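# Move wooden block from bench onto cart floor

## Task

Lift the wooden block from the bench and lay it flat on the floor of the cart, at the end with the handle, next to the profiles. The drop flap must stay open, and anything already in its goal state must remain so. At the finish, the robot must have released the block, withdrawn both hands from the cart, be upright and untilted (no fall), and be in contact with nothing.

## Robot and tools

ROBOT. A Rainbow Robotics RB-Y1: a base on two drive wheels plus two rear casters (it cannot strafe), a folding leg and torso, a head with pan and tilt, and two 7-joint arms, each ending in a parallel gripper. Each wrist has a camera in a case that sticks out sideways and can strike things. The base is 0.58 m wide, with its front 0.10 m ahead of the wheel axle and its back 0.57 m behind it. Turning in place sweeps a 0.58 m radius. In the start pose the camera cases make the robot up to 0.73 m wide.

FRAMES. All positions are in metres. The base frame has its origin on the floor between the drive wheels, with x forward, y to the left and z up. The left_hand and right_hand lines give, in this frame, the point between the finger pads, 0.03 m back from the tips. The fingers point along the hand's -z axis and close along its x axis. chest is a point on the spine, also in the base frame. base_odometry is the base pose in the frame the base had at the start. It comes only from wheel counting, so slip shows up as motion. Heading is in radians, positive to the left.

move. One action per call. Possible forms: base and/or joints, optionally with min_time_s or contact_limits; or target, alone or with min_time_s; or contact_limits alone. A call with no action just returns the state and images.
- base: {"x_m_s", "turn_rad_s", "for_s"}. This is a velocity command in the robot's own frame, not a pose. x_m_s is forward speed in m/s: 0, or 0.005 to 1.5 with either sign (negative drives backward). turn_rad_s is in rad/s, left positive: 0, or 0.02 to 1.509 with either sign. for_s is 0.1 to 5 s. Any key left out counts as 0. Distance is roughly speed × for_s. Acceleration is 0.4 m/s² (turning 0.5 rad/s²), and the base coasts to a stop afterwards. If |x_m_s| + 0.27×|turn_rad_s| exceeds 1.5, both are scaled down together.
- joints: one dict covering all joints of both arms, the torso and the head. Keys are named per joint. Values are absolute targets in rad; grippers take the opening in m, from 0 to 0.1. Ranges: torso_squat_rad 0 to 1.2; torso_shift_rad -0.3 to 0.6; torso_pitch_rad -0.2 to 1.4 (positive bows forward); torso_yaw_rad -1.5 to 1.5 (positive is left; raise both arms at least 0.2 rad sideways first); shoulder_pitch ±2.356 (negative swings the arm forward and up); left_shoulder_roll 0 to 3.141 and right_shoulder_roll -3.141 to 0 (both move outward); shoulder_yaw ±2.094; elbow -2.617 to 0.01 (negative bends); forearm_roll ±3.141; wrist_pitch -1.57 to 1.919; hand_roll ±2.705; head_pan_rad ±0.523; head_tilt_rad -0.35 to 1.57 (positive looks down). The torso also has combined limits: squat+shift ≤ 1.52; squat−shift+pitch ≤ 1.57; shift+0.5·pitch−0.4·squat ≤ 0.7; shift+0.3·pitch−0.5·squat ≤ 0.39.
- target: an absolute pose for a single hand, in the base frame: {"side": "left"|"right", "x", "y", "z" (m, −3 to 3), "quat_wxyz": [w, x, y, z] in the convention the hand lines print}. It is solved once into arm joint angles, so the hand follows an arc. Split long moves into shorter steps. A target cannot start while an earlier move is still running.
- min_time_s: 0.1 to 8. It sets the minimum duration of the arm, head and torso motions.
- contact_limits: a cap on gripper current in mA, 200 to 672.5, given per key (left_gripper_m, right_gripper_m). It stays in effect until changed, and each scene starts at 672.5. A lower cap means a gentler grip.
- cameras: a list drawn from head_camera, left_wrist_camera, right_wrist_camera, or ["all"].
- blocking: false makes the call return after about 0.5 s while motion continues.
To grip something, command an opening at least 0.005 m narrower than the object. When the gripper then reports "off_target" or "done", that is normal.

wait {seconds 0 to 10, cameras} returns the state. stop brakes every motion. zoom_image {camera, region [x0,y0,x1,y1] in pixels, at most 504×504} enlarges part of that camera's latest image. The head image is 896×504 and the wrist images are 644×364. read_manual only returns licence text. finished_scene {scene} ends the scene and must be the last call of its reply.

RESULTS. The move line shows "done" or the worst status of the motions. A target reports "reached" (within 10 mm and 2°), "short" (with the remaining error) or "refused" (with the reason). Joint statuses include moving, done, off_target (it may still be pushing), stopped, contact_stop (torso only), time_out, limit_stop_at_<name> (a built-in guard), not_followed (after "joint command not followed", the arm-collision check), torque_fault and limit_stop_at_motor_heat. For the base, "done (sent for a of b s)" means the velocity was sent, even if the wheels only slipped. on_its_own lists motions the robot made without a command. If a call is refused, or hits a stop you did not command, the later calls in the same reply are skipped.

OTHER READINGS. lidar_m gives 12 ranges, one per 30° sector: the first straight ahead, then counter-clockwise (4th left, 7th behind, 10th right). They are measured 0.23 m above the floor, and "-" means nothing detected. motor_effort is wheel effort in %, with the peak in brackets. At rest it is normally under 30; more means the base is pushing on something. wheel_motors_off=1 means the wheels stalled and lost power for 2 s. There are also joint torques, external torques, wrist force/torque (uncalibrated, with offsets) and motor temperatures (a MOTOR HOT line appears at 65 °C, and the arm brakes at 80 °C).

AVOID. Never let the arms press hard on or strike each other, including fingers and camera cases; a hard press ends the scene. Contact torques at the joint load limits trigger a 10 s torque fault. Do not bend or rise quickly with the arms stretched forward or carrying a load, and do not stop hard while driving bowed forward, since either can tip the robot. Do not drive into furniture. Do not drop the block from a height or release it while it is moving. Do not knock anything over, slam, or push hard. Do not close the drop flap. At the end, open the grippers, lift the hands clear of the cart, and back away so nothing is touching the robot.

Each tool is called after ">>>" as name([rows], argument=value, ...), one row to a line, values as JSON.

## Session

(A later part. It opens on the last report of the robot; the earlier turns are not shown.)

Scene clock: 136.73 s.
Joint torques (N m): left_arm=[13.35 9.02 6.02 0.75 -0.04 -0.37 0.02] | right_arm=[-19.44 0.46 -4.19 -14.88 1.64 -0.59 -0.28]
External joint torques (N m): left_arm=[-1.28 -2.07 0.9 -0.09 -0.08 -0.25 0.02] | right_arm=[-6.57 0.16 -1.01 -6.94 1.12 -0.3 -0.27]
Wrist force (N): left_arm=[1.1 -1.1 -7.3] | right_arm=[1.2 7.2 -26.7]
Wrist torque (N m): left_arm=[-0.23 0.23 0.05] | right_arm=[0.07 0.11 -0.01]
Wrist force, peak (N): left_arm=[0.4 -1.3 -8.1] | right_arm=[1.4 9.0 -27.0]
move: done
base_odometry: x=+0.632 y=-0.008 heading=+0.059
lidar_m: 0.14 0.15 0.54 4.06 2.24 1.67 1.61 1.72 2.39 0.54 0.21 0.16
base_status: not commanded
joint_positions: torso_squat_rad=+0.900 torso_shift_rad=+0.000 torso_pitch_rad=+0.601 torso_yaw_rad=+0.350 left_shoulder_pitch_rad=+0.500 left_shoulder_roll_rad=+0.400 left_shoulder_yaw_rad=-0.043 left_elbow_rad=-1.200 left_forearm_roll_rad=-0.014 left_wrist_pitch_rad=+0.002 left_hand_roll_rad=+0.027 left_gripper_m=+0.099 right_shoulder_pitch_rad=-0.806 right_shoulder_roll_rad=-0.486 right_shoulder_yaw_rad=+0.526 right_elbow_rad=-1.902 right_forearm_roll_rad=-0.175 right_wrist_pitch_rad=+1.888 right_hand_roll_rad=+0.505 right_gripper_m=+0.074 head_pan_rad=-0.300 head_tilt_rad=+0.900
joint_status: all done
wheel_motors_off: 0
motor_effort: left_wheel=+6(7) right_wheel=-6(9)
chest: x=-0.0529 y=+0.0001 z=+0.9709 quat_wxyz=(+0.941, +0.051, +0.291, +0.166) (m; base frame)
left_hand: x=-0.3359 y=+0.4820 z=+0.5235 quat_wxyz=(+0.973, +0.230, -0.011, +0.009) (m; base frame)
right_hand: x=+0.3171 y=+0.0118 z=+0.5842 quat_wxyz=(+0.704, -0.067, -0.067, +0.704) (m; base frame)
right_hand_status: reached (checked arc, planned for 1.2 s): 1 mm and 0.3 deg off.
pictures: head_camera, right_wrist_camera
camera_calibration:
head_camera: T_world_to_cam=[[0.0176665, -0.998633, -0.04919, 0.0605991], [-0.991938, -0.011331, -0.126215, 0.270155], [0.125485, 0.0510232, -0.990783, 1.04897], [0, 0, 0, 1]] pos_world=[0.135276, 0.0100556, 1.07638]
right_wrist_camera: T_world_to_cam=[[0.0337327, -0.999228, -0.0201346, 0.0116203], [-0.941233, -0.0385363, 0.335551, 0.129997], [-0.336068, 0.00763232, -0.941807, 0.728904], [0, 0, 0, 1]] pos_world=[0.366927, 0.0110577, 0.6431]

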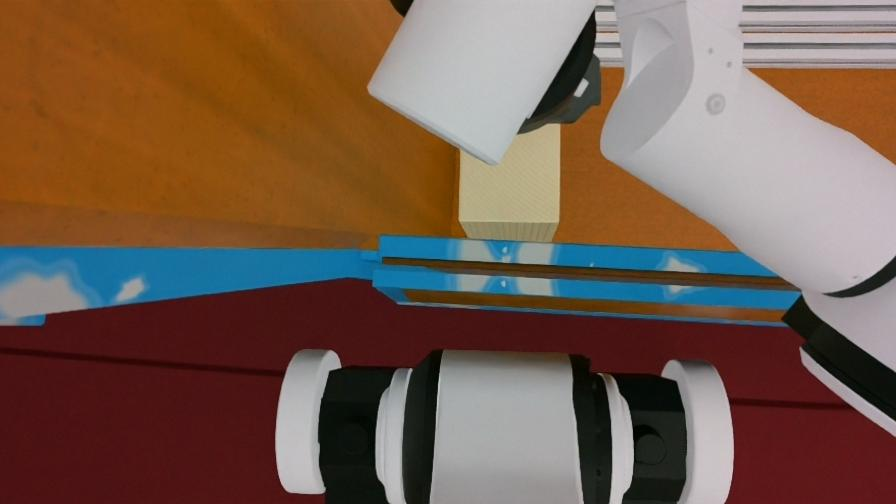

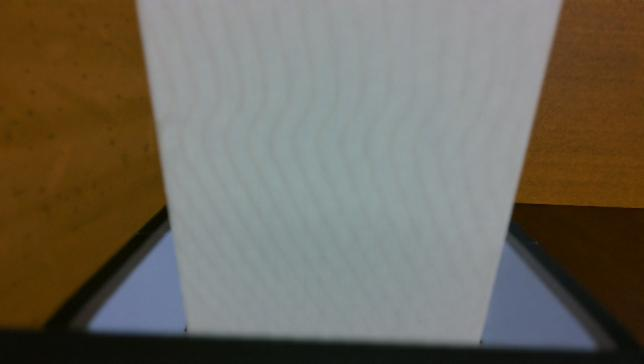

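>>> move(target={"side":"right","x":0.311,"y":0.012,"z":0.575,"quat_wxyz":[0.7037,-0.0688,-0.0688,0.7037]})

>>> move(joints={"torso_squat_rad":0.97}, min_time_s=0.8)

>>> move(joints={"torso_squat_rad":1.0}, min_time_s=0.6, cameras=["head_camera"])

Scene clock: 140.27 s.
Joint torques (N m): left_arm=[13.31 9.31 5.71 0.73 0 -0.27 -0.07] | right_arm=[-19.11 2.15 -4.11 -14.68 1.05 -0.21 0.04]
External joint torques (N m): left_arm=[-1.31 -1.78 0.59 -0.11 -0.04 -0.15 -0.08] | right_arm=[-6.69 1.7 -1.02 -6.67 0.52 0.04 0.04]
Wrist force (N): left_arm=[0.9 -1.6 -6.3] | right_arm=[0.8 6.3 -26.1]
Wrist torque (N m): left_arm=[-0.14 0.23 0.10] | right_arm=[-0.18 0.07 -0.05]
Wrist force, peak (N): left_arm=[0.8 -2.3 -8.0] | right_arm=[-2.0 6.8 -29.1]
move: done
base_odometry: x=+0.632 y=-0.008 heading=+0.059
lidar_m: 0.15 0.16 0.54 4.06 2.25 1.67 1.62 1.73 2.40 0.55 0.21 0.15
base_status: not commanded
joint_positions: torso_squat_rad=+0.900 torso_shift_rad=+0.000 torso_pitch_rad=+0.601 torso_yaw_rad=+0.350 left_shoulder_pitch_rad=+0.500 left_shoulder_roll_rad=+0.400 left_shoulder_yaw_rad=-0.043 left_elbow_rad=-1.200 left_forearm_roll_rad=-0.014 left_wrist_pitch_rad=+0.002 left_hand_roll_rad=+0.027 left_gripper_m=+0.099 right_shoulder_pitch_rad=-0.780 right_shoulder_roll_rad=-0.486 right_shoulder_yaw_rad=+0.544 right_elbow_rad=-1.899 right_forearm_roll_rad=-0.156 right_wrist_pitch_rad=+1.861 right_hand_roll_rad=+0.494 right_gripper_m=+0.074 head_pan_rad=-0.300 head_tilt_rad=+0.900
joint_status: all done
wheel_motors_off: 0
motor_effort: left_wheel=+6(7) right_wheel=-7(8)
chest: x=-0.0530 y=+0.0001 z=+0.9709 quat_wxyz=(+0.941, +0.051, +0.291, +0.166) (m; base frame)
left_hand: x=-0.3359 y=+0.4820 z=+0.5235 quat_wxyz=(+0.973, +0.230, -0.011, +0.009) (m; base frame)
right_hand: x=+0.3102 y=+0.0112 z=+0.5744 quat_wxyz=(+0.704, -0.069, -0.067, +0.704) (m; base frame)
right_hand_status: reached (checked arc, planned for 0.2 s): 1 mm and 0.2 deg off.
pictures: none

Scene clock: 141.37 s.
Joint torques (N m): left_arm=[13.54 9.44 5.77 0.63 -0.01 -0.39 -0.02] | right_arm=[-18.81 1.88 -4.01 -14.37 0.28 0.12 -0.02]
External joint torques (N m): left_arm=[-1.07 -1.64 0.65 -0.2 -0.06 -0.27 -0.03] | right_arm=[-6.39 1.43 -0.92 -6.36 -0.25 0.37 -0.02]
Wrist force (N): left_arm=[0.9 -1.3 -6.7] | right_arm=[1.3 4.9 -27.7]
Wrist torque (N m): left_arm=[-0.16 0.21 0.09] | right_arm=[-0.72 0.06 -0.16]
Wrist force, peak (N): left_arm=[0.8 -1.0 -7.9] | right_arm=[1.3 4.9 -27.7]
move: done
base_odometry: x=+0.632 y=-0.008 heading=+0.059
lidar_m: 0.14 0.14 0.53 4.06 2.25 1.67 1.61 1.71 2.40 0.55 0.21 0.14
base_status: not commanded
joint_positions: torso_squat_rad=+0.970 torso_shift_rad=+0.000 torso_pitch_rad=+0.600 torso_yaw_rad=+0.350 left_shoulder_pitch_rad=+0.500 left_shoulder_roll_rad=+0.400 left_shoulder_yaw_rad=-0.043 left_elbow_rad=-1.200 left_forearm_roll_rad=-0.014 left_wrist_pitch_rad=+0.002 left_hand_roll_rad=+0.027 left_gripper_m=+0.099 right_shoulder_pitch_rad=-0.780 right_shoulder_roll_rad=-0.486 right_shoulder_yaw_rad=+0.544 right_elbow_rad=-1.899 right_forearm_roll_rad=-0.156 right_wrist_pitch_rad=+1.861 right_hand_roll_rad=+0.494 right_gripper_m=+0.074 head_pan_rad=-0.300 head_tilt_rad=+0.900
joint_status: all done
wheel_motors_off: 0
motor_effort: left_wheel=+6(7) right_wheel=-7(10)
chest: x=-0.0531 y=+0.0001 z=+0.9316 quat_wxyz=(+0.941, +0.051, +0.291, +0.166) (m; base frame)
left_hand: x=-0.3358 y=+0.4820 z=+0.4840 quat_wxyz=(+0.973, +0.230, -0.011, +0.009) (m; base frame)
right_hand: x=+0.3103 y=+0.0112 z=+0.5354 quat_wxyz=(+0.704, -0.069, -0.067, +0.704) (m; base frame)
pictures: none

Scene clock: 142.27 s.
Joint torques (N m): left_arm=[13.3 8.87 5.62 0.84 -0.09 -0.34 -0.03] | right_arm=[-18.88 2.24 -3.9 -14.22 0.33 0.17 -0.13]
External joint torques (N m): left_arm=[-1.31 -2.22 0.49 0.01 -0.14 -0.21 -0.03] | right_arm=[-6.44 1.8 -0.8 -6.21 -0.2 0.42 -0.13]
Wrist force (N): left_arm=[0.2 -1.0 -7.0] | right_arm=[1.4 4.4 -27.0]
Wrist torque (N m): left_arm=[-0.18 0.11 0.09] | right_arm=[-0.44 0.13 -0.12]
Wrist force, peak (N): left_arm=[1.1 -1.5 -7.7] | right_arm=[0.7 4.6 -27.2]
move: off_target
base_odometry: x=+0.632 y=-0.008 heading=+0.059
lidar_m: 0.14 0.16 0.55 4.06 2.23 1.68 1.61 1.72 2.38 0.54 0.22 0.15
base_status: not commanded
joint_positions: torso_squat_rad=+0.971 torso_shift_rad=+0.000 torso_pitch_rad=+0.600 torso_yaw_rad=+0.350 left_shoulder_pitch_rad=+0.500 left_shoulder_roll_rad=+0.400 left_shoulder_yaw_rad=-0.043 left_elbow_rad=-1.200 left_forearm_roll_rad=-0.014 left_wrist_pitch_rad=+0.002 left_hand_roll_rad=+0.027 left_gripper_m=+0.099 right_shoulder_pitch_rad=-0.780 right_shoulder_roll_rad=-0.486 right_shoulder_yaw_rad=+0.544 right_elbow_rad=-1.899 right_forearm_roll_rad=-0.156 right_wrist_pitch_rad=+1.861 right_hand_roll_rad=+0.494 right_gripper_m=+0.074 head_pan_rad=-0.300 head_tilt_rad=+0.900
joint_status: torso_squat_rad off_target (ended at +0.971, target +1.000)
wheel_motors_off: 0
on_its_own: torso_squat_rad is held at +0.971, not at your +1.000
motor_effort: left_wheel=+5(6) right_wheel=-8(8)
chest: x=-0.0533 y=+0.0001 z=+0.9312 quat_wxyz=(+0.941, +0.051, +0.291, +0.166) (m; base frame)
left_hand: x=-0.3357 y=+0.4820 z=+0.4833 quat_wxyz=(+0.973, +0.230, -0.011, +0.009) (m; base frame)
right_hand: x=+0.3104 y=+0.0112 z=+0.5352 quat_wxyz=(+0.704, -0.069, -0.068, +0.704) (m; base frame)
pictures: head_camera
camera_calibration:
head_camera: T_world_to_cam=[[0.0177323, -0.998633, -0.0491702, 0.0586355], [-0.991771, -0.0113316, -0.127521, 0.266002], [0.12679, 0.0510269, -0.990616, 1.00955], [0, 0, 0, 1]] pos_world=[0.134773, 0.0100555, 1.03688]

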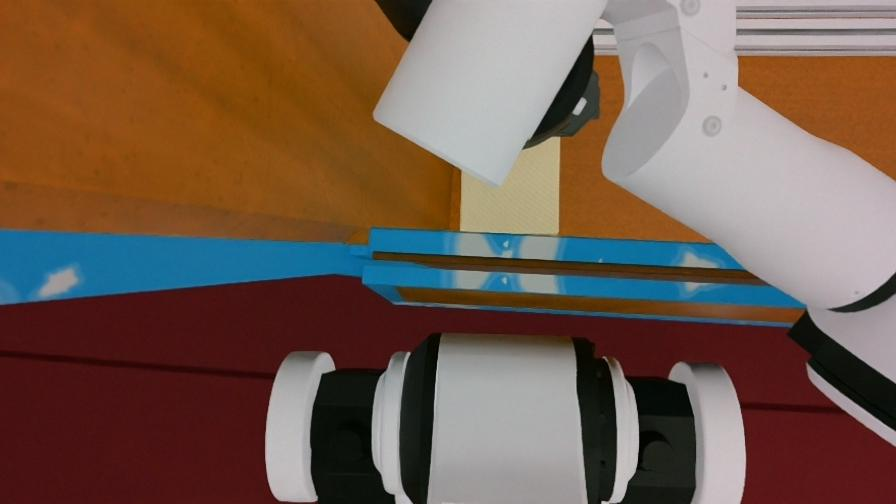

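>>> move(target={"side":"right","x":0.311,"y":0.012,"z":0.515,"quat_wxyz":[0.7037,-0.0688,-0.0688,0.7037]}, min_time_s=0.8)

>>> move(target={"side":"right","x":0.311,"y":0.012,"z":0.503,"quat_wxyz":[0.7037,-0.0688,-0.0688,0.7037]}, min_time_s=0.8, cameras=["head_camera","right_wrist_camera"])

Scene clock: 144.87 s.
Joint torques (N m): left_arm=[13.36 9.19 5.79 0.79 -0.09 -0.37 -0.01] | right_arm=[-16.09 1.96 -2.53 -13.42 0.59 0.4 0]
External joint torques (N m): left_arm=[-1.24 -1.89 0.66 -0.04 -0.14 -0.25 -0.01] | right_arm=[-3.83 1.5 0.52 -5.27 0.05 0.65 0]
Wrist force (N): left_arm=[0.2 -1.5 -7.0] | right_arm=[1.6 3.6 -25.6]
Wrist torque (N m): left_arm=[-0.10 0.12 0.07] | right_arm=[-0.77 -0.05 -0.29]
Wrist force, peak (N): left_arm=[0.7 -1.6 -8.0] | right_arm=[1.2 5.1 -26.9]
move: done
base_odometry: x=+0.632 y=-0.008 heading=+0.059
lidar_m: 0.15 0.15 0.54 4.06 2.25 1.66 1.61 1.71 2.39 0.55 0.22 0.16
base_status: not commanded
joint_positions: torso_squat_rad=+0.971 torso_shift_rad=+0.000 torso_pitch_rad=+0.600 torso_yaw_rad=+0.350 left_shoulder_pitch_rad=+0.500 left_shoulder_roll_rad=+0.400 left_shoulder_yaw_rad=-0.043 left_elbow_rad=-1.200 left_forearm_roll_rad=-0.014 left_wrist_pitch_rad=+0.002 left_hand_roll_rad=+0.027 left_gripper_m=+0.099 right_shoulder_pitch_rad=-0.761 right_shoulder_roll_rad=-0.486 right_shoulder_yaw_rad=+0.556 right_elbow_rad=-1.839 right_forearm_roll_rad=-0.142 right_wrist_pitch_rad=+1.784 right_hand_roll_rad=+0.494 right_gripper_m=+0.074 head_pan_rad=-0.300 head_tilt_rad=+0.900
joint_status: all done
wheel_motors_off: 0
on_its_own: torso_squat_rad is held at +0.971, not at your +1.000
motor_effort: left_wheel=+5(6) right_wheel=-7(8)
chest: x=-0.0533 y=+0.0001 z=+0.9312 quat_wxyz=(+0.941, +0.051, +0.291, +0.166) (m; base frame)
left_hand: x=-0.3357 y=+0.4820 z=+0.4833 quat_wxyz=(+0.973, +0.230, -0.011, +0.009) (m; base frame)
right_hand: x=+0.3107 y=+0.0114 z=+0.5144 quat_wxyz=(+0.704, -0.069, -0.068, +0.704) (m; base frame)
right_hand_status: reached (checked arc, planned for 0.8 s): 1 mm and 0.1 deg off.
pictures: none

Scene clock: 146.00 s.
Joint torques (N m): left_arm=[13.29 9.41 5.86 0.68 0.06 -0.3 0.04] | right_arm=[0.92 4.66 4.54 -0.5 -3.83 -2.09 -0.34]
External joint torques (N m): left_arm=[-1.3 -1.67 0.73 -0.14 0.01 -0.17 0.04] | right_arm=[13.15 4.23 7.59 7.71 -4.38 -1.82 -0.33]
Wrist force (N): left_arm=[0.5 -1.7 -7.0] | right_arm=[-12.3 -10.3 35.6]
Wrist torque (N m): left_arm=[-0.09 0.15 0.05] | right_arm=[0.10 0.68 -0.10]
Wrist force, peak (N): left_arm=[0.7 -1.4 -8.0] | right_arm=[-14.6 -13.5 37.1]
move: done
base_odometry: x=+0.632 y=-0.008 heading=+0.059
lidar_m: 0.14 0.16 0.53 4.06 2.26 1.68 1.62 1.74 2.39 0.54 0.21 0.15
base_status: not commanded
joint_positions: torso_squat_rad=+0.971 torso_shift_rad=+0.000 torso_pitch_rad=+0.599 torso_yaw_rad=+0.350 left_shoulder_pitch_rad=+0.500 left_shoulder_roll_rad=+0.400 left_shoulder_yaw_rad=-0.043 left_elbow_rad=-1.200 left_forearm_roll_rad=-0.014 left_wrist_pitch_rad=+0.002 left_hand_roll_rad=+0.027 left_gripper_m=+0.099 right_shoulder_pitch_rad=-0.755 right_shoulder_roll_rad=-0.487 right_shoulder_yaw_rad=+0.560 right_elbow_rad=-1.809 right_forearm_roll_rad=-0.134 right_wrist_pitch_rad=+1.742 right_hand_roll_rad=+0.494 right_gripper_m=+0.074 head_pan_rad=-0.300 head_tilt_rad=+0.900
joint_status: all done
wheel_motors_off: 0
on_its_own: torso_squat_rad is held at +0.971, not at your +1.000
motor_effort: left_wheel=+4(5) right_wheel=-8(9)
chest: x=-0.0537 y=+0.0001 z=+0.9312 quat_wxyz=(+0.941, +0.051, +0.290, +0.166) (m; base frame)
left_hand: x=-0.3357 y=+0.4820 z=+0.4832 quat_wxyz=(+0.973, +0.230, -0.012, +0.009) (m; base frame)
right_hand: x=+0.3127 y=+0.0117 z=+0.5056 quat_wxyz=(+0.704, -0.070, -0.071, +0.703) (m; base frame)
right_hand_status: reached (checked arc, planned for 0.8 s): 3 mm and 0.4 deg off.
pictures: head_camera, right_wrist_camera
camera_calibration:
head_camera: T_world_to_cam=[[0.0175553, -0.998641, -0.0490763, 0.0585796], [-0.991686, -0.011133, -0.128198, 0.266318], [0.127478, 0.0509188, -0.990534, 1.00962], [0, 0, 0, 1]] pos_world=[0.134371, 0.0100564, 1.03708]
right_wrist_camera: T_world_to_cam=[[0.0323855, -0.999241, -0.0216355, 0.0112625], [-0.945151, -0.0376575, 0.324455, 0.159009], [-0.325024, 0.00994119, -0.945653, 0.651785], [0, 0, 0, 1]] pos_world=[0.361769, 0.0107623, 0.565015]

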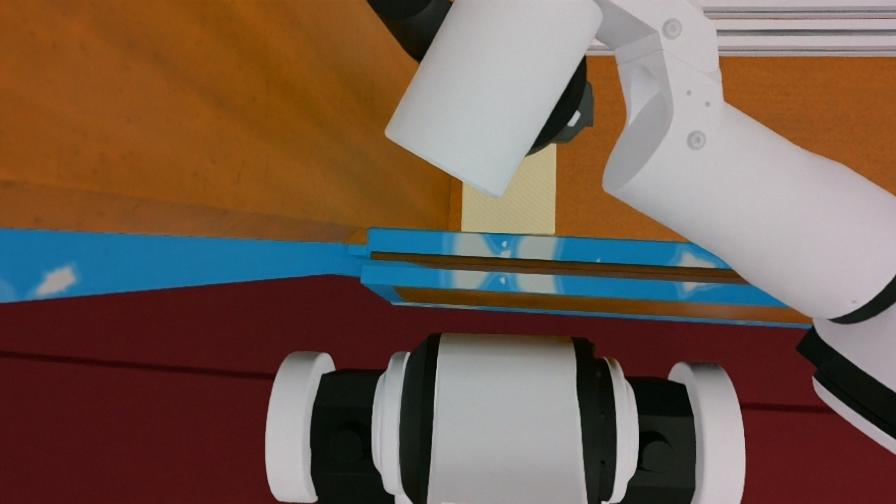

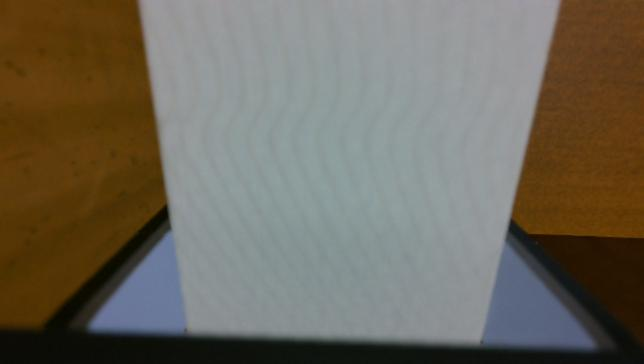

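>>> move(target={"side":"right","x":0.311,"y":0.012,"z":0.515,"quat_wxyz":[0.7037,-0.0688,-0.0688,0.7037]}, min_time_s=0.6)

>>> move(target={"side":"right","x":0.311,"y":-0.0525,"z":0.519,"quat_wxyz":[0.7061,0.0371,-0.1731,0.6855]}, min_time_s=1.5, cameras=["head_camera"])

>>> move(target={"side":"right","x":0.311,"y":-0.1147,"z":0.502,"quat_wxyz":[0.6925,0.1422,-0.2736,0.6519]}, min_time_s=1.5, cameras=["head_camera","right_wrist_camera"])

Scene clock: 151.67 s.
Joint torques (N m): left_arm=[13.27 9.24 5.71 0.77 0.07 -0.25 -0.04] | right_arm=[-18.92 4.93 -5.62 -14.98 -0.39 0.43 0.27]
External joint torques (N m): left_arm=[-1.33 -1.84 0.58 -0.05 0.02 -0.12 -0.04] | right_arm=[-6.66 4.48 -2.57 -6.82 -0.93 0.68 0.27]
Wrist force (N): left_arm=[0.7 -1.3 -6.5] | right_arm=[0.6 3.3 -27.3]
Wrist torque (N m): left_arm=[-0.16 0.24 0.05] | right_arm=[-0.97 0.22 -0.32]
Wrist force, peak (N): left_arm=[0.4 -1.6 -8.0] | right_arm=[-12.9 -11.1 36.3]
move: done
base_odometry: x=+0.632 y=-0.008 heading=+0.059
lidar_m: 0.14 0.15 0.52 4.08 2.25 1.67 1.62 1.72 2.39 0.55 0.21 0.16
base_status: not commanded
joint_positions: torso_squat_rad=+0.971 torso_shift_rad=+0.000 torso_pitch_rad=+0.599 torso_yaw_rad=+0.350 left_shoulder_pitch_rad=+0.500 left_shoulder_roll_rad=+0.400 left_shoulder_yaw_rad=-0.043 left_elbow_rad=-1.200 left_forearm_roll_rad=-0.014 left_wrist_pitch_rad=+0.002 left_hand_roll_rad=+0.027 left_gripper_m=+0.099 right_shoulder_pitch_rad=-0.761 right_shoulder_roll_rad=-0.486 right_shoulder_yaw_rad=+0.556 right_elbow_rad=-1.835 right_forearm_roll_rad=-0.142 right_wrist_pitch_rad=+1.780 right_hand_roll_rad=+0.495 right_gripper_m=+0.074 head_pan_rad=-0.300 head_tilt_rad=+0.900
joint_status: all done
wheel_motors_off: 0
on_its_own: torso_squat_rad is held at +0.971, not at your +1.000
motor_effort: left_wheel=+4(5) right_wheel=-6(9)
chest: x=-0.0534 y=+0.0001 z=+0.9311 quat_wxyz=(+0.941, +0.051, +0.291, +0.166) (m; base frame)
left_hand: x=-0.3357 y=+0.4820 z=+0.4833 quat_wxyz=(+0.973, +0.230, -0.011, +0.009) (m; base frame)
right_hand: x=+0.3108 y=+0.0111 z=+0.5132 quat_wxyz=(+0.704, -0.069, -0.067, +0.704) (m; base frame)
right_hand_status: reached (checked arc, planned for 0.6 s): 2 mm and 0.2 deg off.
pictures: none

Scene clock: 153.50 s.
Joint torques (N m): left_arm=[13.34 9.03 5.92 0.74 0 -0.45 0] | right_arm=[-13.47 -5.53 -8.34 -16.77 -0.07 -2.93 0.08]
External joint torques (N m): left_arm=[-1.26 -2.05 0.8 -0.08 -0.05 -0.32 -0.01] | right_arm=[-5.98 -0.78 -4.19 -8.43 -0.27 -2.2 0.06]
Wrist force (N): left_arm=[1.2 -1.0 -7.5] | right_arm=[-6.8 6.6 -24.9]
Wrist torque (N m): left_arm=[-0.15 0.24 0.10] | right_arm=[0.09 0.67 -0.21]
Wrist force, peak (N): left_arm=[0.5 -1.8 -7.8] | right_arm=[14.3 -22.7 27.5]
move: done
base_odometry: x=+0.632 y=-0.008 heading=+0.059
lidar_m: 0.13 0.16 0.54 4.07 2.25 1.67 1.62 1.72 2.38 0.55 0.21 0.15
base_status: not commanded
joint_positions: torso_squat_rad=+0.971 torso_shift_rad=+0.000 torso_pitch_rad=+0.599 torso_yaw_rad=+0.350 left_shoulder_pitch_rad=+0.500 left_shoulder_roll_rad=+0.400 left_shoulder_yaw_rad=-0.043 left_elbow_rad=-1.200 left_forearm_roll_rad=-0.014 left_wrist_pitch_rad=+0.002 left_hand_roll_rad=+0.027 left_gripper_m=+0.099 right_shoulder_pitch_rad=-0.418 right_shoulder_roll_rad=-0.726 right_shoulder_yaw_rad=+0.268 right_elbow_rad=-2.107 right_forearm_roll_rad=-0.441 right_wrist_pitch_rad=+1.449 right_hand_roll_rad=+0.607 right_gripper_m=+0.074 head_pan_rad=-0.300 head_tilt_rad=+0.900
joint_status: all done
wheel_motors_off: 0
on_its_own: torso_squat_rad is held at +0.971, not at your +1.000
motor_effort: left_wheel=+5(6) right_wheel=-9(12)
chest: x=-0.0534 y=+0.0001 z=+0.9312 quat_wxyz=(+0.941, +0.051, +0.291, +0.166) (m; base frame)
left_hand: x=-0.3357 y=+0.4820 z=+0.4833 quat_wxyz=(+0.973, +0.230, -0.011, +0.009) (m; base frame)
right_hand: x=+0.3102 y=-0.0533 z=+0.5183 quat_wxyz=(+0.708, +0.036, -0.171, +0.685) (m; base frame)
right_hand_status: reached (checked arc, planned for 1.5 s): 1 mm and 0.4 deg off.
pictures: head_camera
camera_calibration:
head_camera: T_world_to_cam=[[0.0177527, -0.998628, -0.0492643, 0.0587299], [-0.991746, -0.0113296, -0.12772, 0.266204], [0.126987, 0.051125, -0.990586, 1.00949], [0, 0, 0, 1]] pos_world=[0.134773, 0.0100553, 1.03688]

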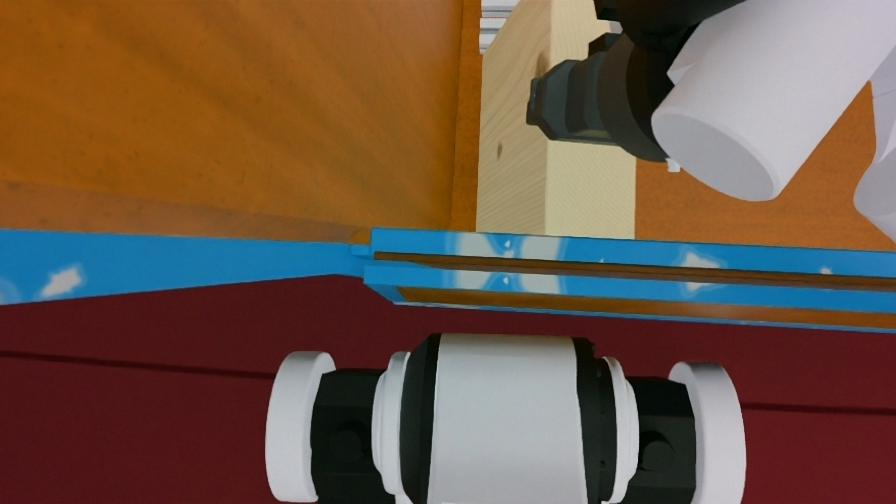

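Scene clock: 155.33 s.
Joint torques (N m): left_arm=[13.36 9.18 5.67 0.73 0.03 -0.43 0.09] | right_arm=[-8.84 -9.43 -10.1 -15.92 -2.72 -3.95 0.28]
External joint torques (N m): left_arm=[-1.23 -1.91 0.55 -0.09 -0.02 -0.31 0.08] | right_arm=[-5.43 -1.06 -4.38 -8.32 -2.36 -3.01 0.25]
Wrist force (N): left_arm=[0.3 -0.8 -7.4] | right_arm=[-14.4 5.8 -21.4]
Wrist torque (N m): left_arm=[-0.22 0.17 0.09] | right_arm=[0.11 1.03 -0.32]
Wrist force, peak (N): left_arm=[0.7 -0.7 -7.8] | right_arm=[-4.2 -33.6 36.0]
move: done
base_odometry: x=+0.632 y=-0.008 heading=+0.059
lidar_m: 0.14 0.15 0.53 4.07 2.25 1.67 1.62 1.71 2.39 0.55 0.21 0.16
base_status: not commanded
joint_positions: torso_squat_rad=+0.971 torso_shift_rad=+0.000 torso_pitch_rad=+0.600 torso_yaw_rad=+0.350 left_shoulder_pitch_rad=+0.500 left_shoulder_roll_rad=+0.400 left_shoulder_yaw_rad=-0.043 left_elbow_rad=-1.200 left_forearm_roll_rad=-0.014 left_wrist_pitch_rad=+0.002 left_hand_roll_rad=+0.027 left_gripper_m=+0.099 right_shoulder_pitch_rad=-0.099 right_shoulder_roll_rad=-0.898 right_shoulder_yaw_rad=+0.011 right_elbow_rad=-1.989 right_forearm_roll_rad=-0.968 right_wrist_pitch_rad=+0.932 right_hand_roll_rad=+0.968 right_gripper_m=+0.076 head_pan_rad=-0.300 head_tilt_rad=+0.900
joint_status: all done
wheel_motors_off: 0
on_its_own: torso_squat_rad is held at +0.971, not at your +1.000
motor_effort: left_wheel=+7(7) right_wheel=-6(17)
chest: x=-0.0533 y=+0.0000 z=+0.9311 quat_wxyz=(+0.941, +0.051, +0.291, +0.166) (m; base frame)
left_hand: x=-0.3357 y=+0.4820 z=+0.4833 quat_wxyz=(+0.973, +0.230, -0.011, +0.009) (m; base frame)
right_hand: x=+0.3100 y=-0.1155 z=+0.5007 quat_wxyz=(+0.694, +0.142, -0.272, +0.652) (m; base frame)
right_hand_status: reached (checked arc, planned for 1.5 s): 2 mm and 0.3 deg off.
pictures: head_camera, right_wrist_camera
camera_calibration:
head_camera: T_world_to_cam=[[0.0176489, -0.998629, -0.049278, 0.0587584], [-0.99176, -0.0112303, -0.127615, 0.266096], [0.126886, 0.0511242, -0.990599, 1.00951], [0, 0, 0, 1]] pos_world=[0.134773, 0.0100556, 1.03688]
right_wrist_camera: T_world_to_cam=[[0.0307648, -0.815179, -0.578391, 0.184696], [-0.94257, -0.21621, 0.254588, 0.166786], [-0.332589, 0.537342, -0.775015, 0.625415], [0, 0, 0, 1]] pos_world=[0.359532, -0.149441, 0.549071]

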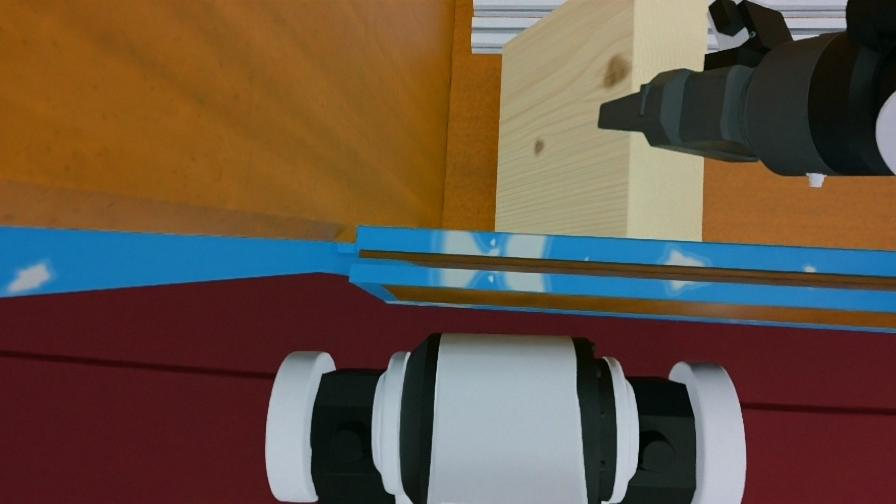

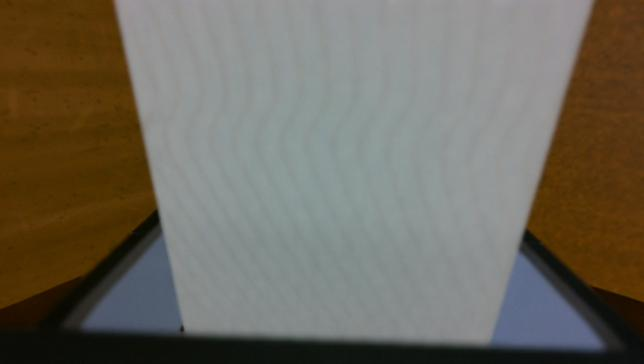

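>>> move(target={"side":"right","x":0.309,"y":-0.169,"z":0.466,"quat_wxyz":[0.6635,0.2442,-0.368,0.6037]}, min_time_s=1.5)

>>> move(target={"side":"right","x":0.309,"y":-0.1984,"z":0.434,"quat_wxyz":[0.6359,0.3091,-0.4265,0.5639]}, min_time_s=1.3, cameras=["head_camera","right_wrist_camera"])

Scene clock: 158.40 s.
Joint torques (N m): left_arm=[12.99 9.14 5.83 0.9 -0.09 -0.35 0] | right_arm=[11.87 16.76 4.39 -0.56 -6.24 0.67 0.03]
External joint torques (N m): left_arm=[-1.61 -1.91 0.72 0.08 -0.13 -0.23 0] | right_arm=[13.43 27.32 10.31 5.42 -5.22 0.58 0]
Wrist force (N): left_arm=[0.7 -1.1 -6.9] | right_arm=[-20.8 5.9 -16.3]
Wrist torque (N m): left_arm=[-0.20 0.21 0.07] | right_arm=[0.11 1.55 -0.28]
Wrist force, peak (N): left_arm=[0.0 -0.9 -8.3] | right_arm=[1.6 -39.8 56.9]
move: done
base_odometry: x=+0.632 y=-0.008 heading=+0.060
lidar_m: 0.13 0.14 0.22 4.08 2.26 1.68 1.62 1.72 2.40 0.53 0.20 0.14
base_status: not commanded
joint_positions: torso_squat_rad=+0.971 torso_shift_rad=+0.000 torso_pitch_rad=+0.599 torso_yaw_rad=+0.350 left_shoulder_pitch_rad=+0.500 left_shoulder_roll_rad=+0.400 left_shoulder_yaw_rad=-0.043 left_elbow_rad=-1.200 left_forearm_roll_rad=-0.014 left_wrist_pitch_rad=+0.002 left_hand_roll_rad=+0.027 left_gripper_m=+0.099 right_shoulder_pitch_rad=-0.066 right_shoulder_roll_rad=-0.884 right_shoulder_yaw_rad=-0.094 right_elbow_rad=-1.514 right_forearm_roll_rad=-1.793 right_wrist_pitch_rad=+0.862 right_hand_roll_rad=+1.839 right_gripper_m=+0.075 head_pan_rad=-0.300 head_tilt_rad=+0.900
joint_status: all done
wheel_motors_off: 0
on_its_own: torso_squat_rad is held at +0.971, not at your +1.000
motor_effort: left_wheel=+7(8) right_wheel=-29(29)
chest: x=-0.0537 y=+0.0007 z=+0.9312 quat_wxyz=(+0.941, +0.051, +0.291, +0.166) (m; base frame)
left_hand: x=-0.3360 y=+0.4819 z=+0.4825 quat_wxyz=(+0.973, +0.229, -0.011, +0.009) (m; base frame)
right_hand: x=+0.3126 y=-0.1701 z=+0.4687 quat_wxyz=(+0.662, +0.240, -0.369, +0.607) (m; base frame)
right_hand_status: reached (checked arc, planned for 1.5 s): 5 mm and 0.7 deg off.
pictures: none

Scene clock: 161.87 s.
Joint torques (N m): left_arm=[13.24 9.26 5.98 0.78 -0.04 -0.41 -0.09] | right_arm=[6.4 14.52 -1.04 -1.21 -6.31 4.57 -0.07]
External joint torques (N m): left_arm=[-1.36 -1.78 0.88 -0.04 -0.09 -0.28 -0.1] | right_arm=[8.85 27.19 3.36 3.14 -5.07 3.6 -0.11]
Wrist force (N): left_arm=[0.4 -1.9 -7.5] | right_arm=[-24.1 5.7 -12.4]
Wrist torque (N m): left_arm=[-0.10 0.17 0.05] | right_arm=[-0.02 1.83 -0.24]
Wrist force, peak (N): left_arm=[0.1 -1.6 -8.0] | right_arm=[-27.9 6.4 -13.1]
move: short
base_odometry: x=+0.632 y=-0.008 heading=+0.060
lidar_m: 0.11 0.12 0.17 4.07 2.26 1.68 1.63 1.73 2.38 0.50 0.18 0.13
base_status: not commanded
joint_positions: torso_squat_rad=+0.971 torso_shift_rad=+0.000 torso_pitch_rad=+0.599 torso_yaw_rad=+0.350 left_shoulder_pitch_rad=+0.500 left_shoulder_roll_rad=+0.400 left_shoulder_yaw_rad=-0.043 left_elbow_rad=-1.200 left_forearm_roll_rad=-0.014 left_wrist_pitch_rad=+0.002 left_hand_roll_rad=+0.027 left_gripper_m=+0.099 right_shoulder_pitch_rad=-0.302 right_shoulder_roll_rad=-0.820 right_shoulder_yaw_rad=-0.141 right_elbow_rad=-0.900 right_forearm_roll_rad=-2.054 right_wrist_pitch_rad=+1.212 right_hand_roll_rad=+2.316 right_gripper_m=+0.074 head_pan_rad=-0.300 head_tilt_rad=+0.900
joint_status: right_shoulder_roll_rad time_out (moved +0.063 of +0.088); the others done
wheel_motors_off: 0
on_its_own: torso_squat_rad is held at +0.971, not at your +1.000; right_shoulder_roll_rad is held at -0.814, not at your -0.796, since a time_out
motor_effort: left_wheel=+10(27) right_wheel=-31(51)
chest: x=-0.0537 y=+0.0008 z=+0.9313 quat_wxyz=(+0.941, +0.050, +0.291, +0.166) (m; base frame)
left_hand: x=-0.3360 y=+0.4818 z=+0.4824 quat_wxyz=(+0.973, +0.229, -0.011, +0.009) (m; base frame)
right_hand: x=+0.3182 y=-0.2068 z=+0.4387 quat_wxyz=(+0.634, +0.297, -0.426, +0.573) (m; base frame)
right_hand_status: short (checked arc, planned for 1.3 s): time_out, 13 mm and 1.8 deg off.
pictures: head_camera, right_wrist_camera
camera_calibration:
head_camera: T_world_to_cam=[[0.0182857, -0.998705, -0.0474827, 0.0578291], [-0.991671, -0.0120604, -0.128228, 0.266369], [0.12749, 0.0494319, -0.990607, 1.00966], [0, 0, 0, 1]] pos_world=[0.134372, 0.0110574, 1.03708]
right_wrist_camera: T_world_to_cam=[[0.0532739, -0.455818, -0.888477, 0.277278], [-0.943878, -0.313426, 0.104202, 0.216874], [-0.325969, 0.833063, -0.446934, 0.544228], [0, 0, 0, 1]] pos_world=[0.367333, -0.259014, 0.466991]

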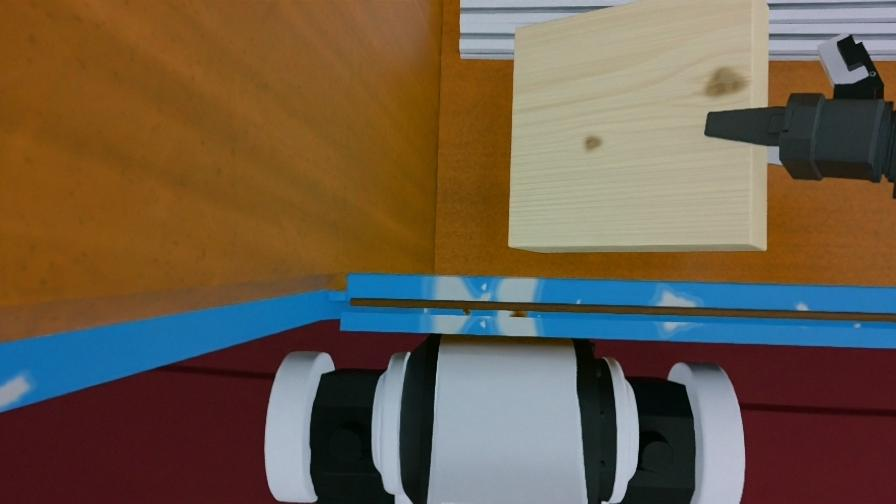

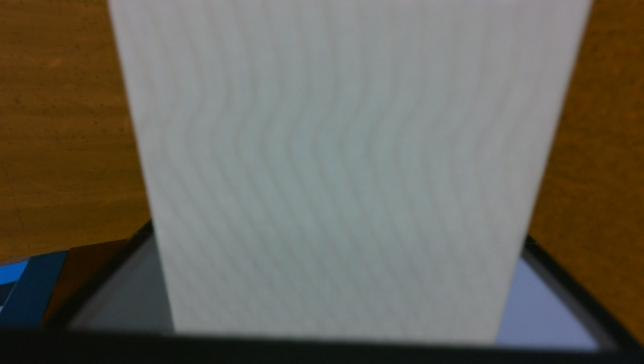

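>>> move(joints={"torso_squat_rad":0.85}, min_time_s=1.2, cameras=["head_camera"])

>>> move(target={"side":"right","x":0.300,"y":-0.20,"z":0.47,"quat_wxyz":[0.6359,0.3091,-0.4265,0.5639]}, min_time_s=1.2, cameras=["head_camera"])

Scene clock: 172.70 s.
Joint torques (N m): left_arm=[13.39 9.26 5.84 0.71 -0.02 -0.43 0.01] | right_arm=[-6.71 -11.48 -6.28 -9.81 -6.49 4.93 0.06]
External joint torques (N m): left_arm=[-1.24 -1.83 0.72 -0.13 -0.06 -0.31 0.01] | right_arm=[-4.4 0.98 -1.96 -5.47 -5.26 3.95 0.02]
Wrist force (N): left_arm=[0.8 -2.1 -7.3] | right_arm=[-24.1 4.5 -11.8]
Wrist torque (N m): left_arm=[-0.03 0.19 0.09] | right_arm=[-0.10 1.81 -0.22]
Wrist force, peak (N): left_arm=[-0.2 -1.6 -8.1] | right_arm=[-26.2 5.4 -12.6]
move: done
base_odometry: x=+0.632 y=-0.008 heading=+0.059
lidar_m: 0.12 0.12 0.17 4.07 2.26 1.66 1.62 1.71 2.38 0.49 0.17 0.12
base_status: not commanded
joint_positions: torso_squat_rad=+0.850 torso_shift_rad=+0.000 torso_pitch_rad=+0.601 torso_yaw_rad=+0.350 left_shoulder_pitch_rad=+0.500 left_shoulder_roll_rad=+0.400 left_shoulder_yaw_rad=-0.043 left_elbow_rad=-1.200 left_forearm_roll_rad=-0.014 left_wrist_pitch_rad=+0.002 left_hand_roll_rad=+0.027 left_gripper_m=+0.099 right_shoulder_pitch_rad=-0.298 right_shoulder_roll_rad=-0.814 right_shoulder_yaw_rad=-0.140 right_elbow_rad=-0.897 right_forearm_roll_rad=-2.054 right_wrist_pitch_rad=+1.212 right_hand_roll_rad=+2.316 right_gripper_m=+0.074 head_pan_rad=-0.300 head_tilt_rad=+0.900
joint_status: all done
wheel_motors_off: 0
on_its_own: right_shoulder_roll_rad is held at -0.814, not at your -0.796, since a time_out
motor_effort: left_wheel=+7(10) right_wheel=-7(31)
chest: x=-0.0529 y=+0.0001 z=+0.9977 quat_wxyz=(+0.941, +0.052, +0.291, +0.166) (m; base frame)
left_hand: x=-0.3360 y=+0.4820 z=+0.5503 quat_wxyz=(+0.973, +0.230, -0.011, +0.009) (m; base frame)
right_hand: x=+0.3141 y=-0.2055 z=+0.5018 quat_wxyz=(+0.636, +0.301, -0.424, +0.570) (m; base frame)
pictures: head_camera
camera_calibration:
head_camera: T_world_to_cam=[[0.0176774, -0.998628, -0.049289, 0.0620231], [-0.991938, -0.0113294, -0.126216, 0.273638], [0.125484, 0.0511228, -0.990778, 1.07551], [0, 0, 0, 1]] pos_world=[0.135376, 0.0100553, 1.10318]

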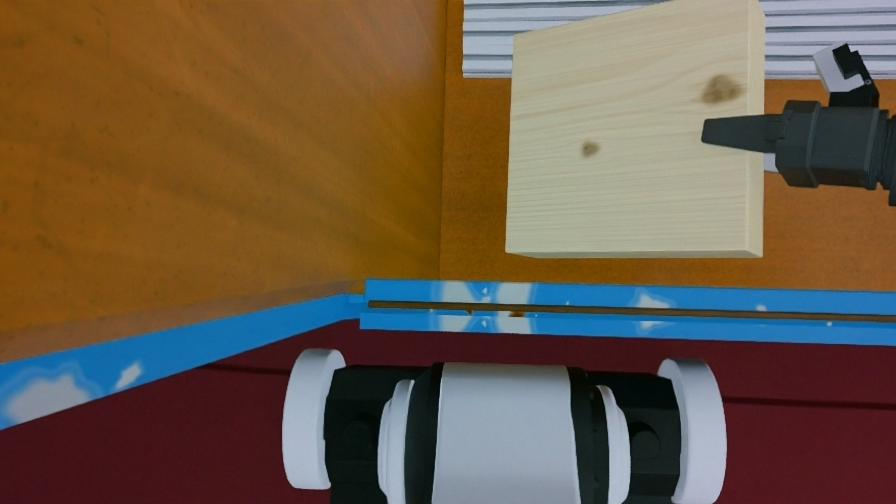

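Scene clock: 174.23 s.
Joint torques (N m): left_arm=[13.33 9.13 6.05 0.87 -0.06 -0.45 -0.05] | right_arm=[3.97 5.17 -1.92 -1.22 -5.28 6.25 -0.02]
External joint torques (N m): left_arm=[-1.29 -1.95 0.93 0.03 -0.1 -0.33 -0.06] | right_arm=[7.1 17.33 1.03 2.11 -4.18 5.11 -0.07]
Wrist force (N): left_arm=[0.5 -1.9 -7.2] | right_arm=[-24.5 3.7 -11.5]
Wrist torque (N m): left_arm=[-0.07 0.15 0.09] | right_arm=[-0.21 1.87 -0.23]
Wrist force, peak (N): left_arm=[1.2 -1.7 -7.8] | right_arm=[-27.4 5.7 -11.3]
move: done
base_odometry: x=+0.632 y=-0.008 heading=+0.060
lidar_m: 0.11 0.12 0.17 4.06 2.26 1.67 1.61 1.71 2.40 0.50 0.16 0.12
base_status: not commanded
joint_positions: torso_squat_rad=+0.850 torso_shift_rad=+0.000 torso_pitch_rad=+0.600 torso_yaw_rad=+0.350 left_shoulder_pitch_rad=+0.500 left_shoulder_roll_rad=+0.400 left_shoulder_yaw_rad=-0.043 left_elbow_rad=-1.200 left_forearm_roll_rad=-0.014 left_wrist_pitch_rad=+0.002 left_hand_roll_rad=+0.027 left_gripper_m=+0.099 right_shoulder_pitch_rad=-0.443 right_shoulder_roll_rad=-0.768 right_shoulder_yaw_rad=-0.112 right_elbow_rad=-0.581 right_forearm_roll_rad=-2.054 right_wrist_pitch_rad=+1.289 right_hand_roll_rad=+2.500 right_gripper_m=+0.074 head_pan_rad=-0.300 head_tilt_rad=+0.900
joint_status: all done
wheel_motors_off: 0
motor_effort: left_wheel=+7(8) right_wheel=-28(29)
chest: x=-0.0531 y=+0.0003 z=+0.9979 quat_wxyz=(+0.941, +0.051, +0.291, +0.166) (m; base frame)
left_hand: x=-0.3360 y=+0.4820 z=+0.5500 quat_wxyz=(+0.973, +0.229, -0.011, +0.009) (m; base frame)
right_hand: x=+0.3023 y=-0.2014 z=+0.4715 quat_wxyz=(+0.636, +0.305, -0.426, +0.566) (m; base frame)
right_hand_status: reached (checked arc, planned for 1.2 s): 3 mm and 0.5 deg off.
pictures: head_camera
camera_calibration:
head_camera: T_world_to_cam=[[0.0180651, -0.998643, -0.0488373, 0.0617919], [-0.991841, -0.0117342, -0.12694, 0.27417], [0.126195, 0.050732, -0.990707, 1.07565], [0, 0, 0, 1]] pos_world=[0.135075, 0.0103551, 1.10348]

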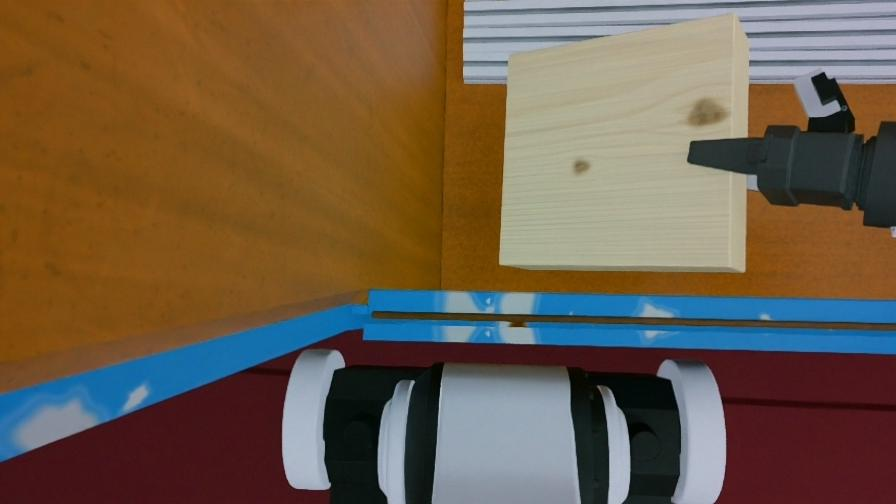

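>>> move(joints={"torso_squat_rad":0.6}, min_time_s=1.2)

>>> move(joints={"torso_shift_rad":0.3}, min_time_s=1.8)

>>> move(target={"side":"right","x":0.30,"y":-0.20,"z":0.56,"quat_wxyz":[0.6359,0.3091,-0.4265,0.5639]}, min_time_s=1.5, cameras=["head_camera"])

Scene clock: 179.67 s.
Joint torques (N m): left_arm=[13.42 9.43 6.03 0.91 -0.01 -0.32 0] | right_arm=[-7.36 -11.62 -4.73 -8.23 -5.5 6.3 0.18]
External joint torques (N m): left_arm=[-1.21 -1.66 0.91 0.07 -0.05 -0.2 0] | right_arm=[-4.33 0.43 -1.82 -4.93 -4.44 5.06 0.13]
Wrist force (N): left_arm=[0.5 -1.6 -7.5] | right_arm=[-24.2 4.1 -11.3]
Wrist torque (N m): left_arm=[-0.16 0.15 0.07] | right_arm=[-0.13 1.86 -0.23]
Wrist force, peak (N): left_arm=[0.1 -0.6 -8.3] | right_arm=[-25.9 5.7 -12.0]
move: done
base_odometry: x=+0.632 y=-0.008 heading=+0.059
lidar_m: 0.10 0.11 0.16 4.06 2.26 1.67 1.62 1.72 2.39 0.49 0.17 0.12
base_status: not commanded
joint_positions: torso_squat_rad=+0.600 torso_shift_rad=+0.000 torso_pitch_rad=+0.601 torso_yaw_rad=+0.350 left_shoulder_pitch_rad=+0.500 left_shoulder_roll_rad=+0.400 left_shoulder_yaw_rad=-0.043 left_elbow_rad=-1.200 left_forearm_roll_rad=-0.014 left_wrist_pitch_rad=+0.002 left_hand_roll_rad=+0.027 left_gripper_m=+0.099 right_shoulder_pitch_rad=-0.440 right_shoulder_roll_rad=-0.763 right_shoulder_yaw_rad=-0.111 right_elbow_rad=-0.579 right_forearm_roll_rad=-2.054 right_wrist_pitch_rad=+1.289 right_hand_roll_rad=+2.500 right_gripper_m=+0.074 head_pan_rad=-0.300 head_tilt_rad=+0.900
joint_status: all done
wheel_motors_off: 0
motor_effort: left_wheel=+9(9) right_wheel=-6(27)
chest: x=-0.0529 y=+0.0001 z=+1.1135 quat_wxyz=(+0.941, +0.052, +0.291, +0.166) (m; base frame)
left_hand: x=-0.3359 y=+0.4820 z=+0.6661 quat_wxyz=(+0.973, +0.230, -0.011, +0.009) (m; base frame)
right_hand: x=+0.2991 y=-0.2006 z=+0.5853 quat_wxyz=(+0.638, +0.308, -0.425, +0.564) (m; base frame)
pictures: none

Scene clock: 181.77 s.
Joint torques (N m): left_arm=[13.58 9.19 6.03 0.79 0.03 -0.36 -0.03] | right_arm=[-8.16 -11.33 -5.21 -8.16 -5.42 6.32 0.14]
External joint torques (N m): left_arm=[-1.05 -1.9 0.9 -0.06 -0.02 -0.24 -0.04] | right_arm=[-5.15 0.7 -2.3 -4.87 -4.36 5.08 0.1]
Wrist force (N): left_arm=[0.6 -1.3 -6.5] | right_arm=[-23.9 4.1 -11.1]
Wrist torque (N m): left_arm=[-0.17 0.17 0.08] | right_arm=[-0.15 1.83 -0.22]
Wrist force, peak (N): left_arm=[1.2 -2.0 -8.1] | right_arm=[-24.9 3.6 -12.1]
move: done
base_odometry: x=+0.632 y=-0.008 heading=+0.059
lidar_m: 0.11 0.11 0.17 4.07 2.25 1.67 1.62 1.72 2.40 0.47 0.18 0.11
base_status: not commanded
joint_positions: torso_squat_rad=+0.600 torso_shift_rad=+0.300 torso_pitch_rad=+0.601 torso_yaw_rad=+0.350 left_shoulder_pitch_rad=+0.500 left_shoulder_roll_rad=+0.400 left_shoulder_yaw_rad=-0.043 left_elbow_rad=-1.200 left_forearm_roll_rad=-0.014 left_wrist_pitch_rad=+0.002 left_hand_roll_rad=+0.027 left_gripper_m=+0.099 right_shoulder_pitch_rad=-0.440 right_shoulder_roll_rad=-0.763 right_shoulder_yaw_rad=-0.111 right_elbow_rad=-0.579 right_forearm_roll_rad=-2.054 right_wrist_pitch_rad=+1.289 right_hand_roll_rad=+2.500 right_gripper_m=+0.074 head_pan_rad=-0.300 head_tilt_rad=+0.900
joint_status: all done
wheel_motors_off: 0
motor_effort: left_wheel=+5(10) right_wheel=-5(8)
chest: x=+0.1179 y=+0.0001 z=+1.0876 quat_wxyz=(+0.941, +0.052, +0.291, +0.166) (m; base frame)
left_hand: x=-0.1652 y=+0.4820 z=+0.6402 quat_wxyz=(+0.973, +0.230, -0.010, +0.009) (m; base frame)
right_hand: x=+0.4697 y=-0.2006 z=+0.5592 quat_wxyz=(+0.638, +0.308, -0.424, +0.564) (m; base frame)
pictures: none

Scene clock: 183.60 s.
Joint torques (N m): left_arm=[13.54 9.34 5.98 0.85 -0.06 -0.26 0.02] | right_arm=[4.8 -4.47 -4.61 -8.92 -4.7 6.95 0.11]
External joint torques (N m): left_arm=[-1.09 -1.75 0.86 0 -0.1 -0.14 0.02] | right_arm=[-1.63 2.29 -1.81 -5.98 -3.81 5.58 0.06]
Wrist force (N): left_arm=[0.5 -1.6 -6.7] | right_arm=[-24.1 5.6 -11.2]
Wrist torque (N m): left_arm=[-0.13 0.13 0.10] | right_arm=[0.04 1.89 -0.24]
Wrist force, peak (N): left_arm=[0.7 -2.2 -7.6] | right_arm=[-26.8 6.7 -10.2]
move: done
base_odometry: x=+0.632 y=-0.008 heading=+0.059
lidar_m: 0.11 0.12 0.18 4.05 2.25 1.68 1.62 1.72 2.39 0.48 0.18 0.12
base_status: not commanded
joint_positions: torso_squat_rad=+0.600 torso_shift_rad=+0.300 torso_pitch_rad=+0.601 torso_yaw_rad=+0.350 left_shoulder_pitch_rad=+0.500 left_shoulder_roll_rad=+0.400 left_shoulder_yaw_rad=-0.043 left_elbow_rad=-1.200 left_forearm_roll_rad=-0.014 left_wrist_pitch_rad=+0.002 left_hand_roll_rad=+0.027 left_gripper_m=+0.099 right_shoulder_pitch_rad=+0.097 right_shoulder_roll_rad=-0.590 right_shoulder_yaw_rad=-0.172 right_elbow_rad=-1.054 right_forearm_roll_rad=-2.108 right_wrist_pitch_rad=+1.195 right_hand_roll_rad=+2.629 right_gripper_m=+0.074 head_pan_rad=-0.300 head_tilt_rad=+0.900
joint_status: all done
wheel_motors_off: 0
motor_effort: left_wheel=+5(6) right_wheel=-5(8)
chest: x=+0.1178 y=+0.0001 z=+1.0876 quat_wxyz=(+0.941, +0.052, +0.291, +0.166) (m; base frame)
left_hand: x=-0.1651 y=+0.4820 z=+0.6402 quat_wxyz=(+0.973, +0.230, -0.011, +0.009) (m; base frame)
right_hand: x=+0.2998 y=-0.2008 z=+0.5599 quat_wxyz=(+0.635, +0.310, -0.428, +0.563) (m; base frame)
right_hand_status: reached (checked arc, planned for 1.5 s): 1 mm and 0.2 deg off.
pictures: head_camera
camera_calibration:
head_camera: T_world_to_cam=[[0.0176821, -0.998628, -0.0492865, 0.0634323], [-0.991926, -0.0113292, -0.126315, 0.454422], [0.125583, 0.0511221, -0.990765, 1.14311], [0, 0, 0, 1]] pos_world=[0.306076, 0.0100553, 1.19308]

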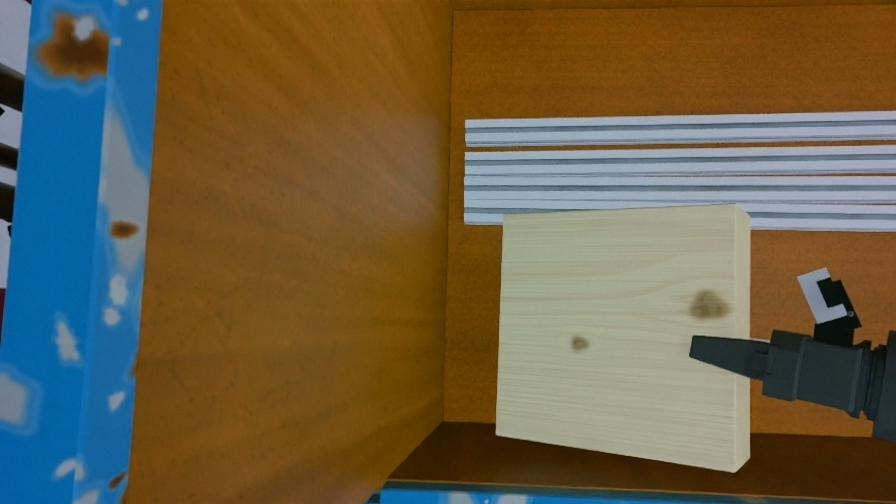

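>>> move(target={"side":"right","x":0.313,"y":-0.222,"z":0.50,"quat_wxyz":[0.5825,0.3828,-0.4745,0.5371]}, min_time_s=1.5, cameras=["head_camera","right_wrist_camera"])

Scene clock: 190.67 s.
Joint torques (N m): left_arm=[13.41 9.36 6.05 0.75 -0.06 -0.34 0.01] | right_arm=[0.9 -7.09 -3.63 -2.92 -3.11 7.49 0.21]
External joint torques (N m): left_arm=[-1.22 -1.73 0.92 -0.1 -0.11 -0.22 0] | right_arm=[-2.29 1.11 -2.09 -1.12 -2.51 6.05 0.16]
Wrist force (N): left_arm=[1.4 -1.6 -7.2] | right_arm=[-23.7 1.1 -13.5]
Wrist torque (N m): left_arm=[-0.14 0.26 0.01] | right_arm=[-0.52 1.80 -0.22]
Wrist force, peak (N): left_arm=[1.3 -1.9 -7.7] | right_arm=[-24.3 4.2 -13.9]
move: short
base_odometry: x=+0.632 y=-0.008 heading=+0.059
lidar_m: 0.11 0.11 0.16 4.07 2.25 1.68 1.62 1.72 2.41 0.49 0.18 0.13
base_status: not commanded
joint_positions: torso_squat_rad=+0.600 torso_shift_rad=+0.300 torso_pitch_rad=+0.601 torso_yaw_rad=+0.350 left_shoulder_pitch_rad=+0.500 left_shoulder_roll_rad=+0.400 left_shoulder_yaw_rad=-0.043 left_elbow_rad=-1.200 left_forearm_roll_rad=-0.014 left_wrist_pitch_rad=+0.002 left_hand_roll_rad=+0.027 left_gripper_m=+0.099 right_shoulder_pitch_rad=-0.271 right_shoulder_roll_rad=-0.531 right_shoulder_yaw_rad=-0.587 right_elbow_rad=-0.480 right_forearm_roll_rad=-1.570 right_wrist_pitch_rad=+1.379 right_hand_roll_rad=+2.705 right_gripper_m=+0.074 head_pan_rad=-0.300 head_tilt_rad=+0.900
joint_status: all done
wheel_motors_off: 0
motor_effort: left_wheel=+5(6) right_wheel=-5(7)
chest: x=+0.1178 y=+0.0001 z=+1.0876 quat_wxyz=(+0.941, +0.052, +0.291, +0.166) (m; base frame)
left_hand: x=-0.1651 y=+0.4820 z=+0.6402 quat_wxyz=(+0.973, +0.230, -0.011, +0.009) (m; base frame)
right_hand: x=+0.3125 y=-0.2221 z=+0.5003 quat_wxyz=(+0.672, +0.313, -0.363, +0.565) (m; base frame)
right_hand_status: short (checked arc, as near as the solve gets, planned for 1.5 s): 1 mm and 18.5 deg off. The place is met; only the turn is off.
pictures: head_camera, right_wrist_camera
camera_calibration:
head_camera: T_world_to_cam=[[0.0176821, -0.998628, -0.0492865, 0.0634323], [-0.991926, -0.0113292, -0.126315, 0.454422], [0.125583, 0.0511221, -0.990765, 1.14311], [0, 0, 0, 1]] pos_world=[0.306076, 0.0100553, 1.19308]
right_wrist_camera: T_world_to_cam=[[-0.066765, -0.513635, -0.855407, 0.333503], [-0.92102, -0.298008, 0.250827, 0.123242], [-0.383752, 0.804593, -0.453172, 0.597532], [0, 0, 0, 1]] pos_world=[0.365079, -0.272744, 0.525152]

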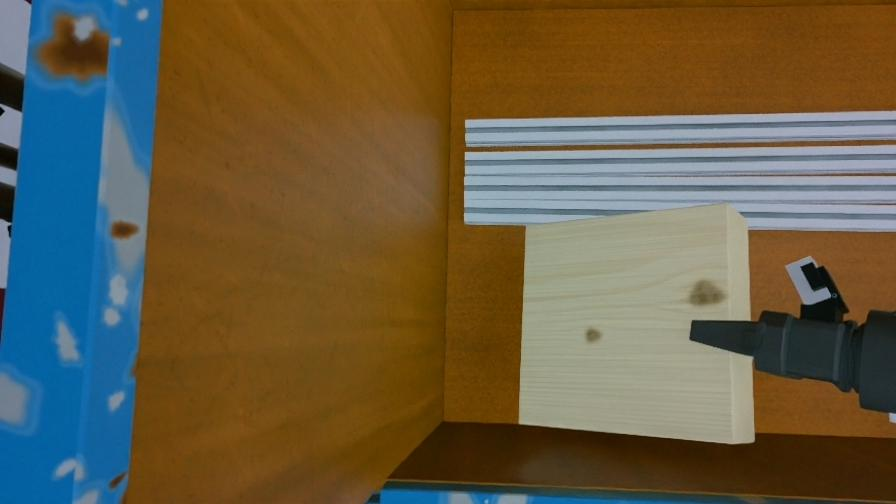

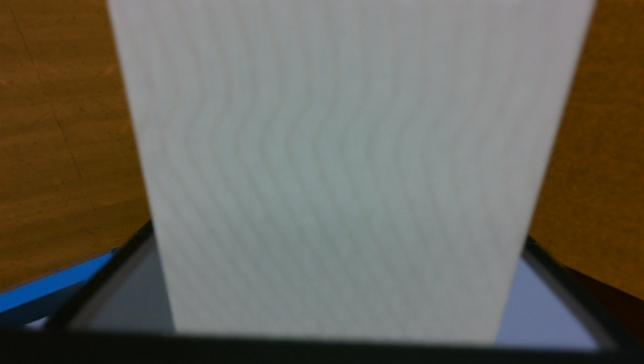

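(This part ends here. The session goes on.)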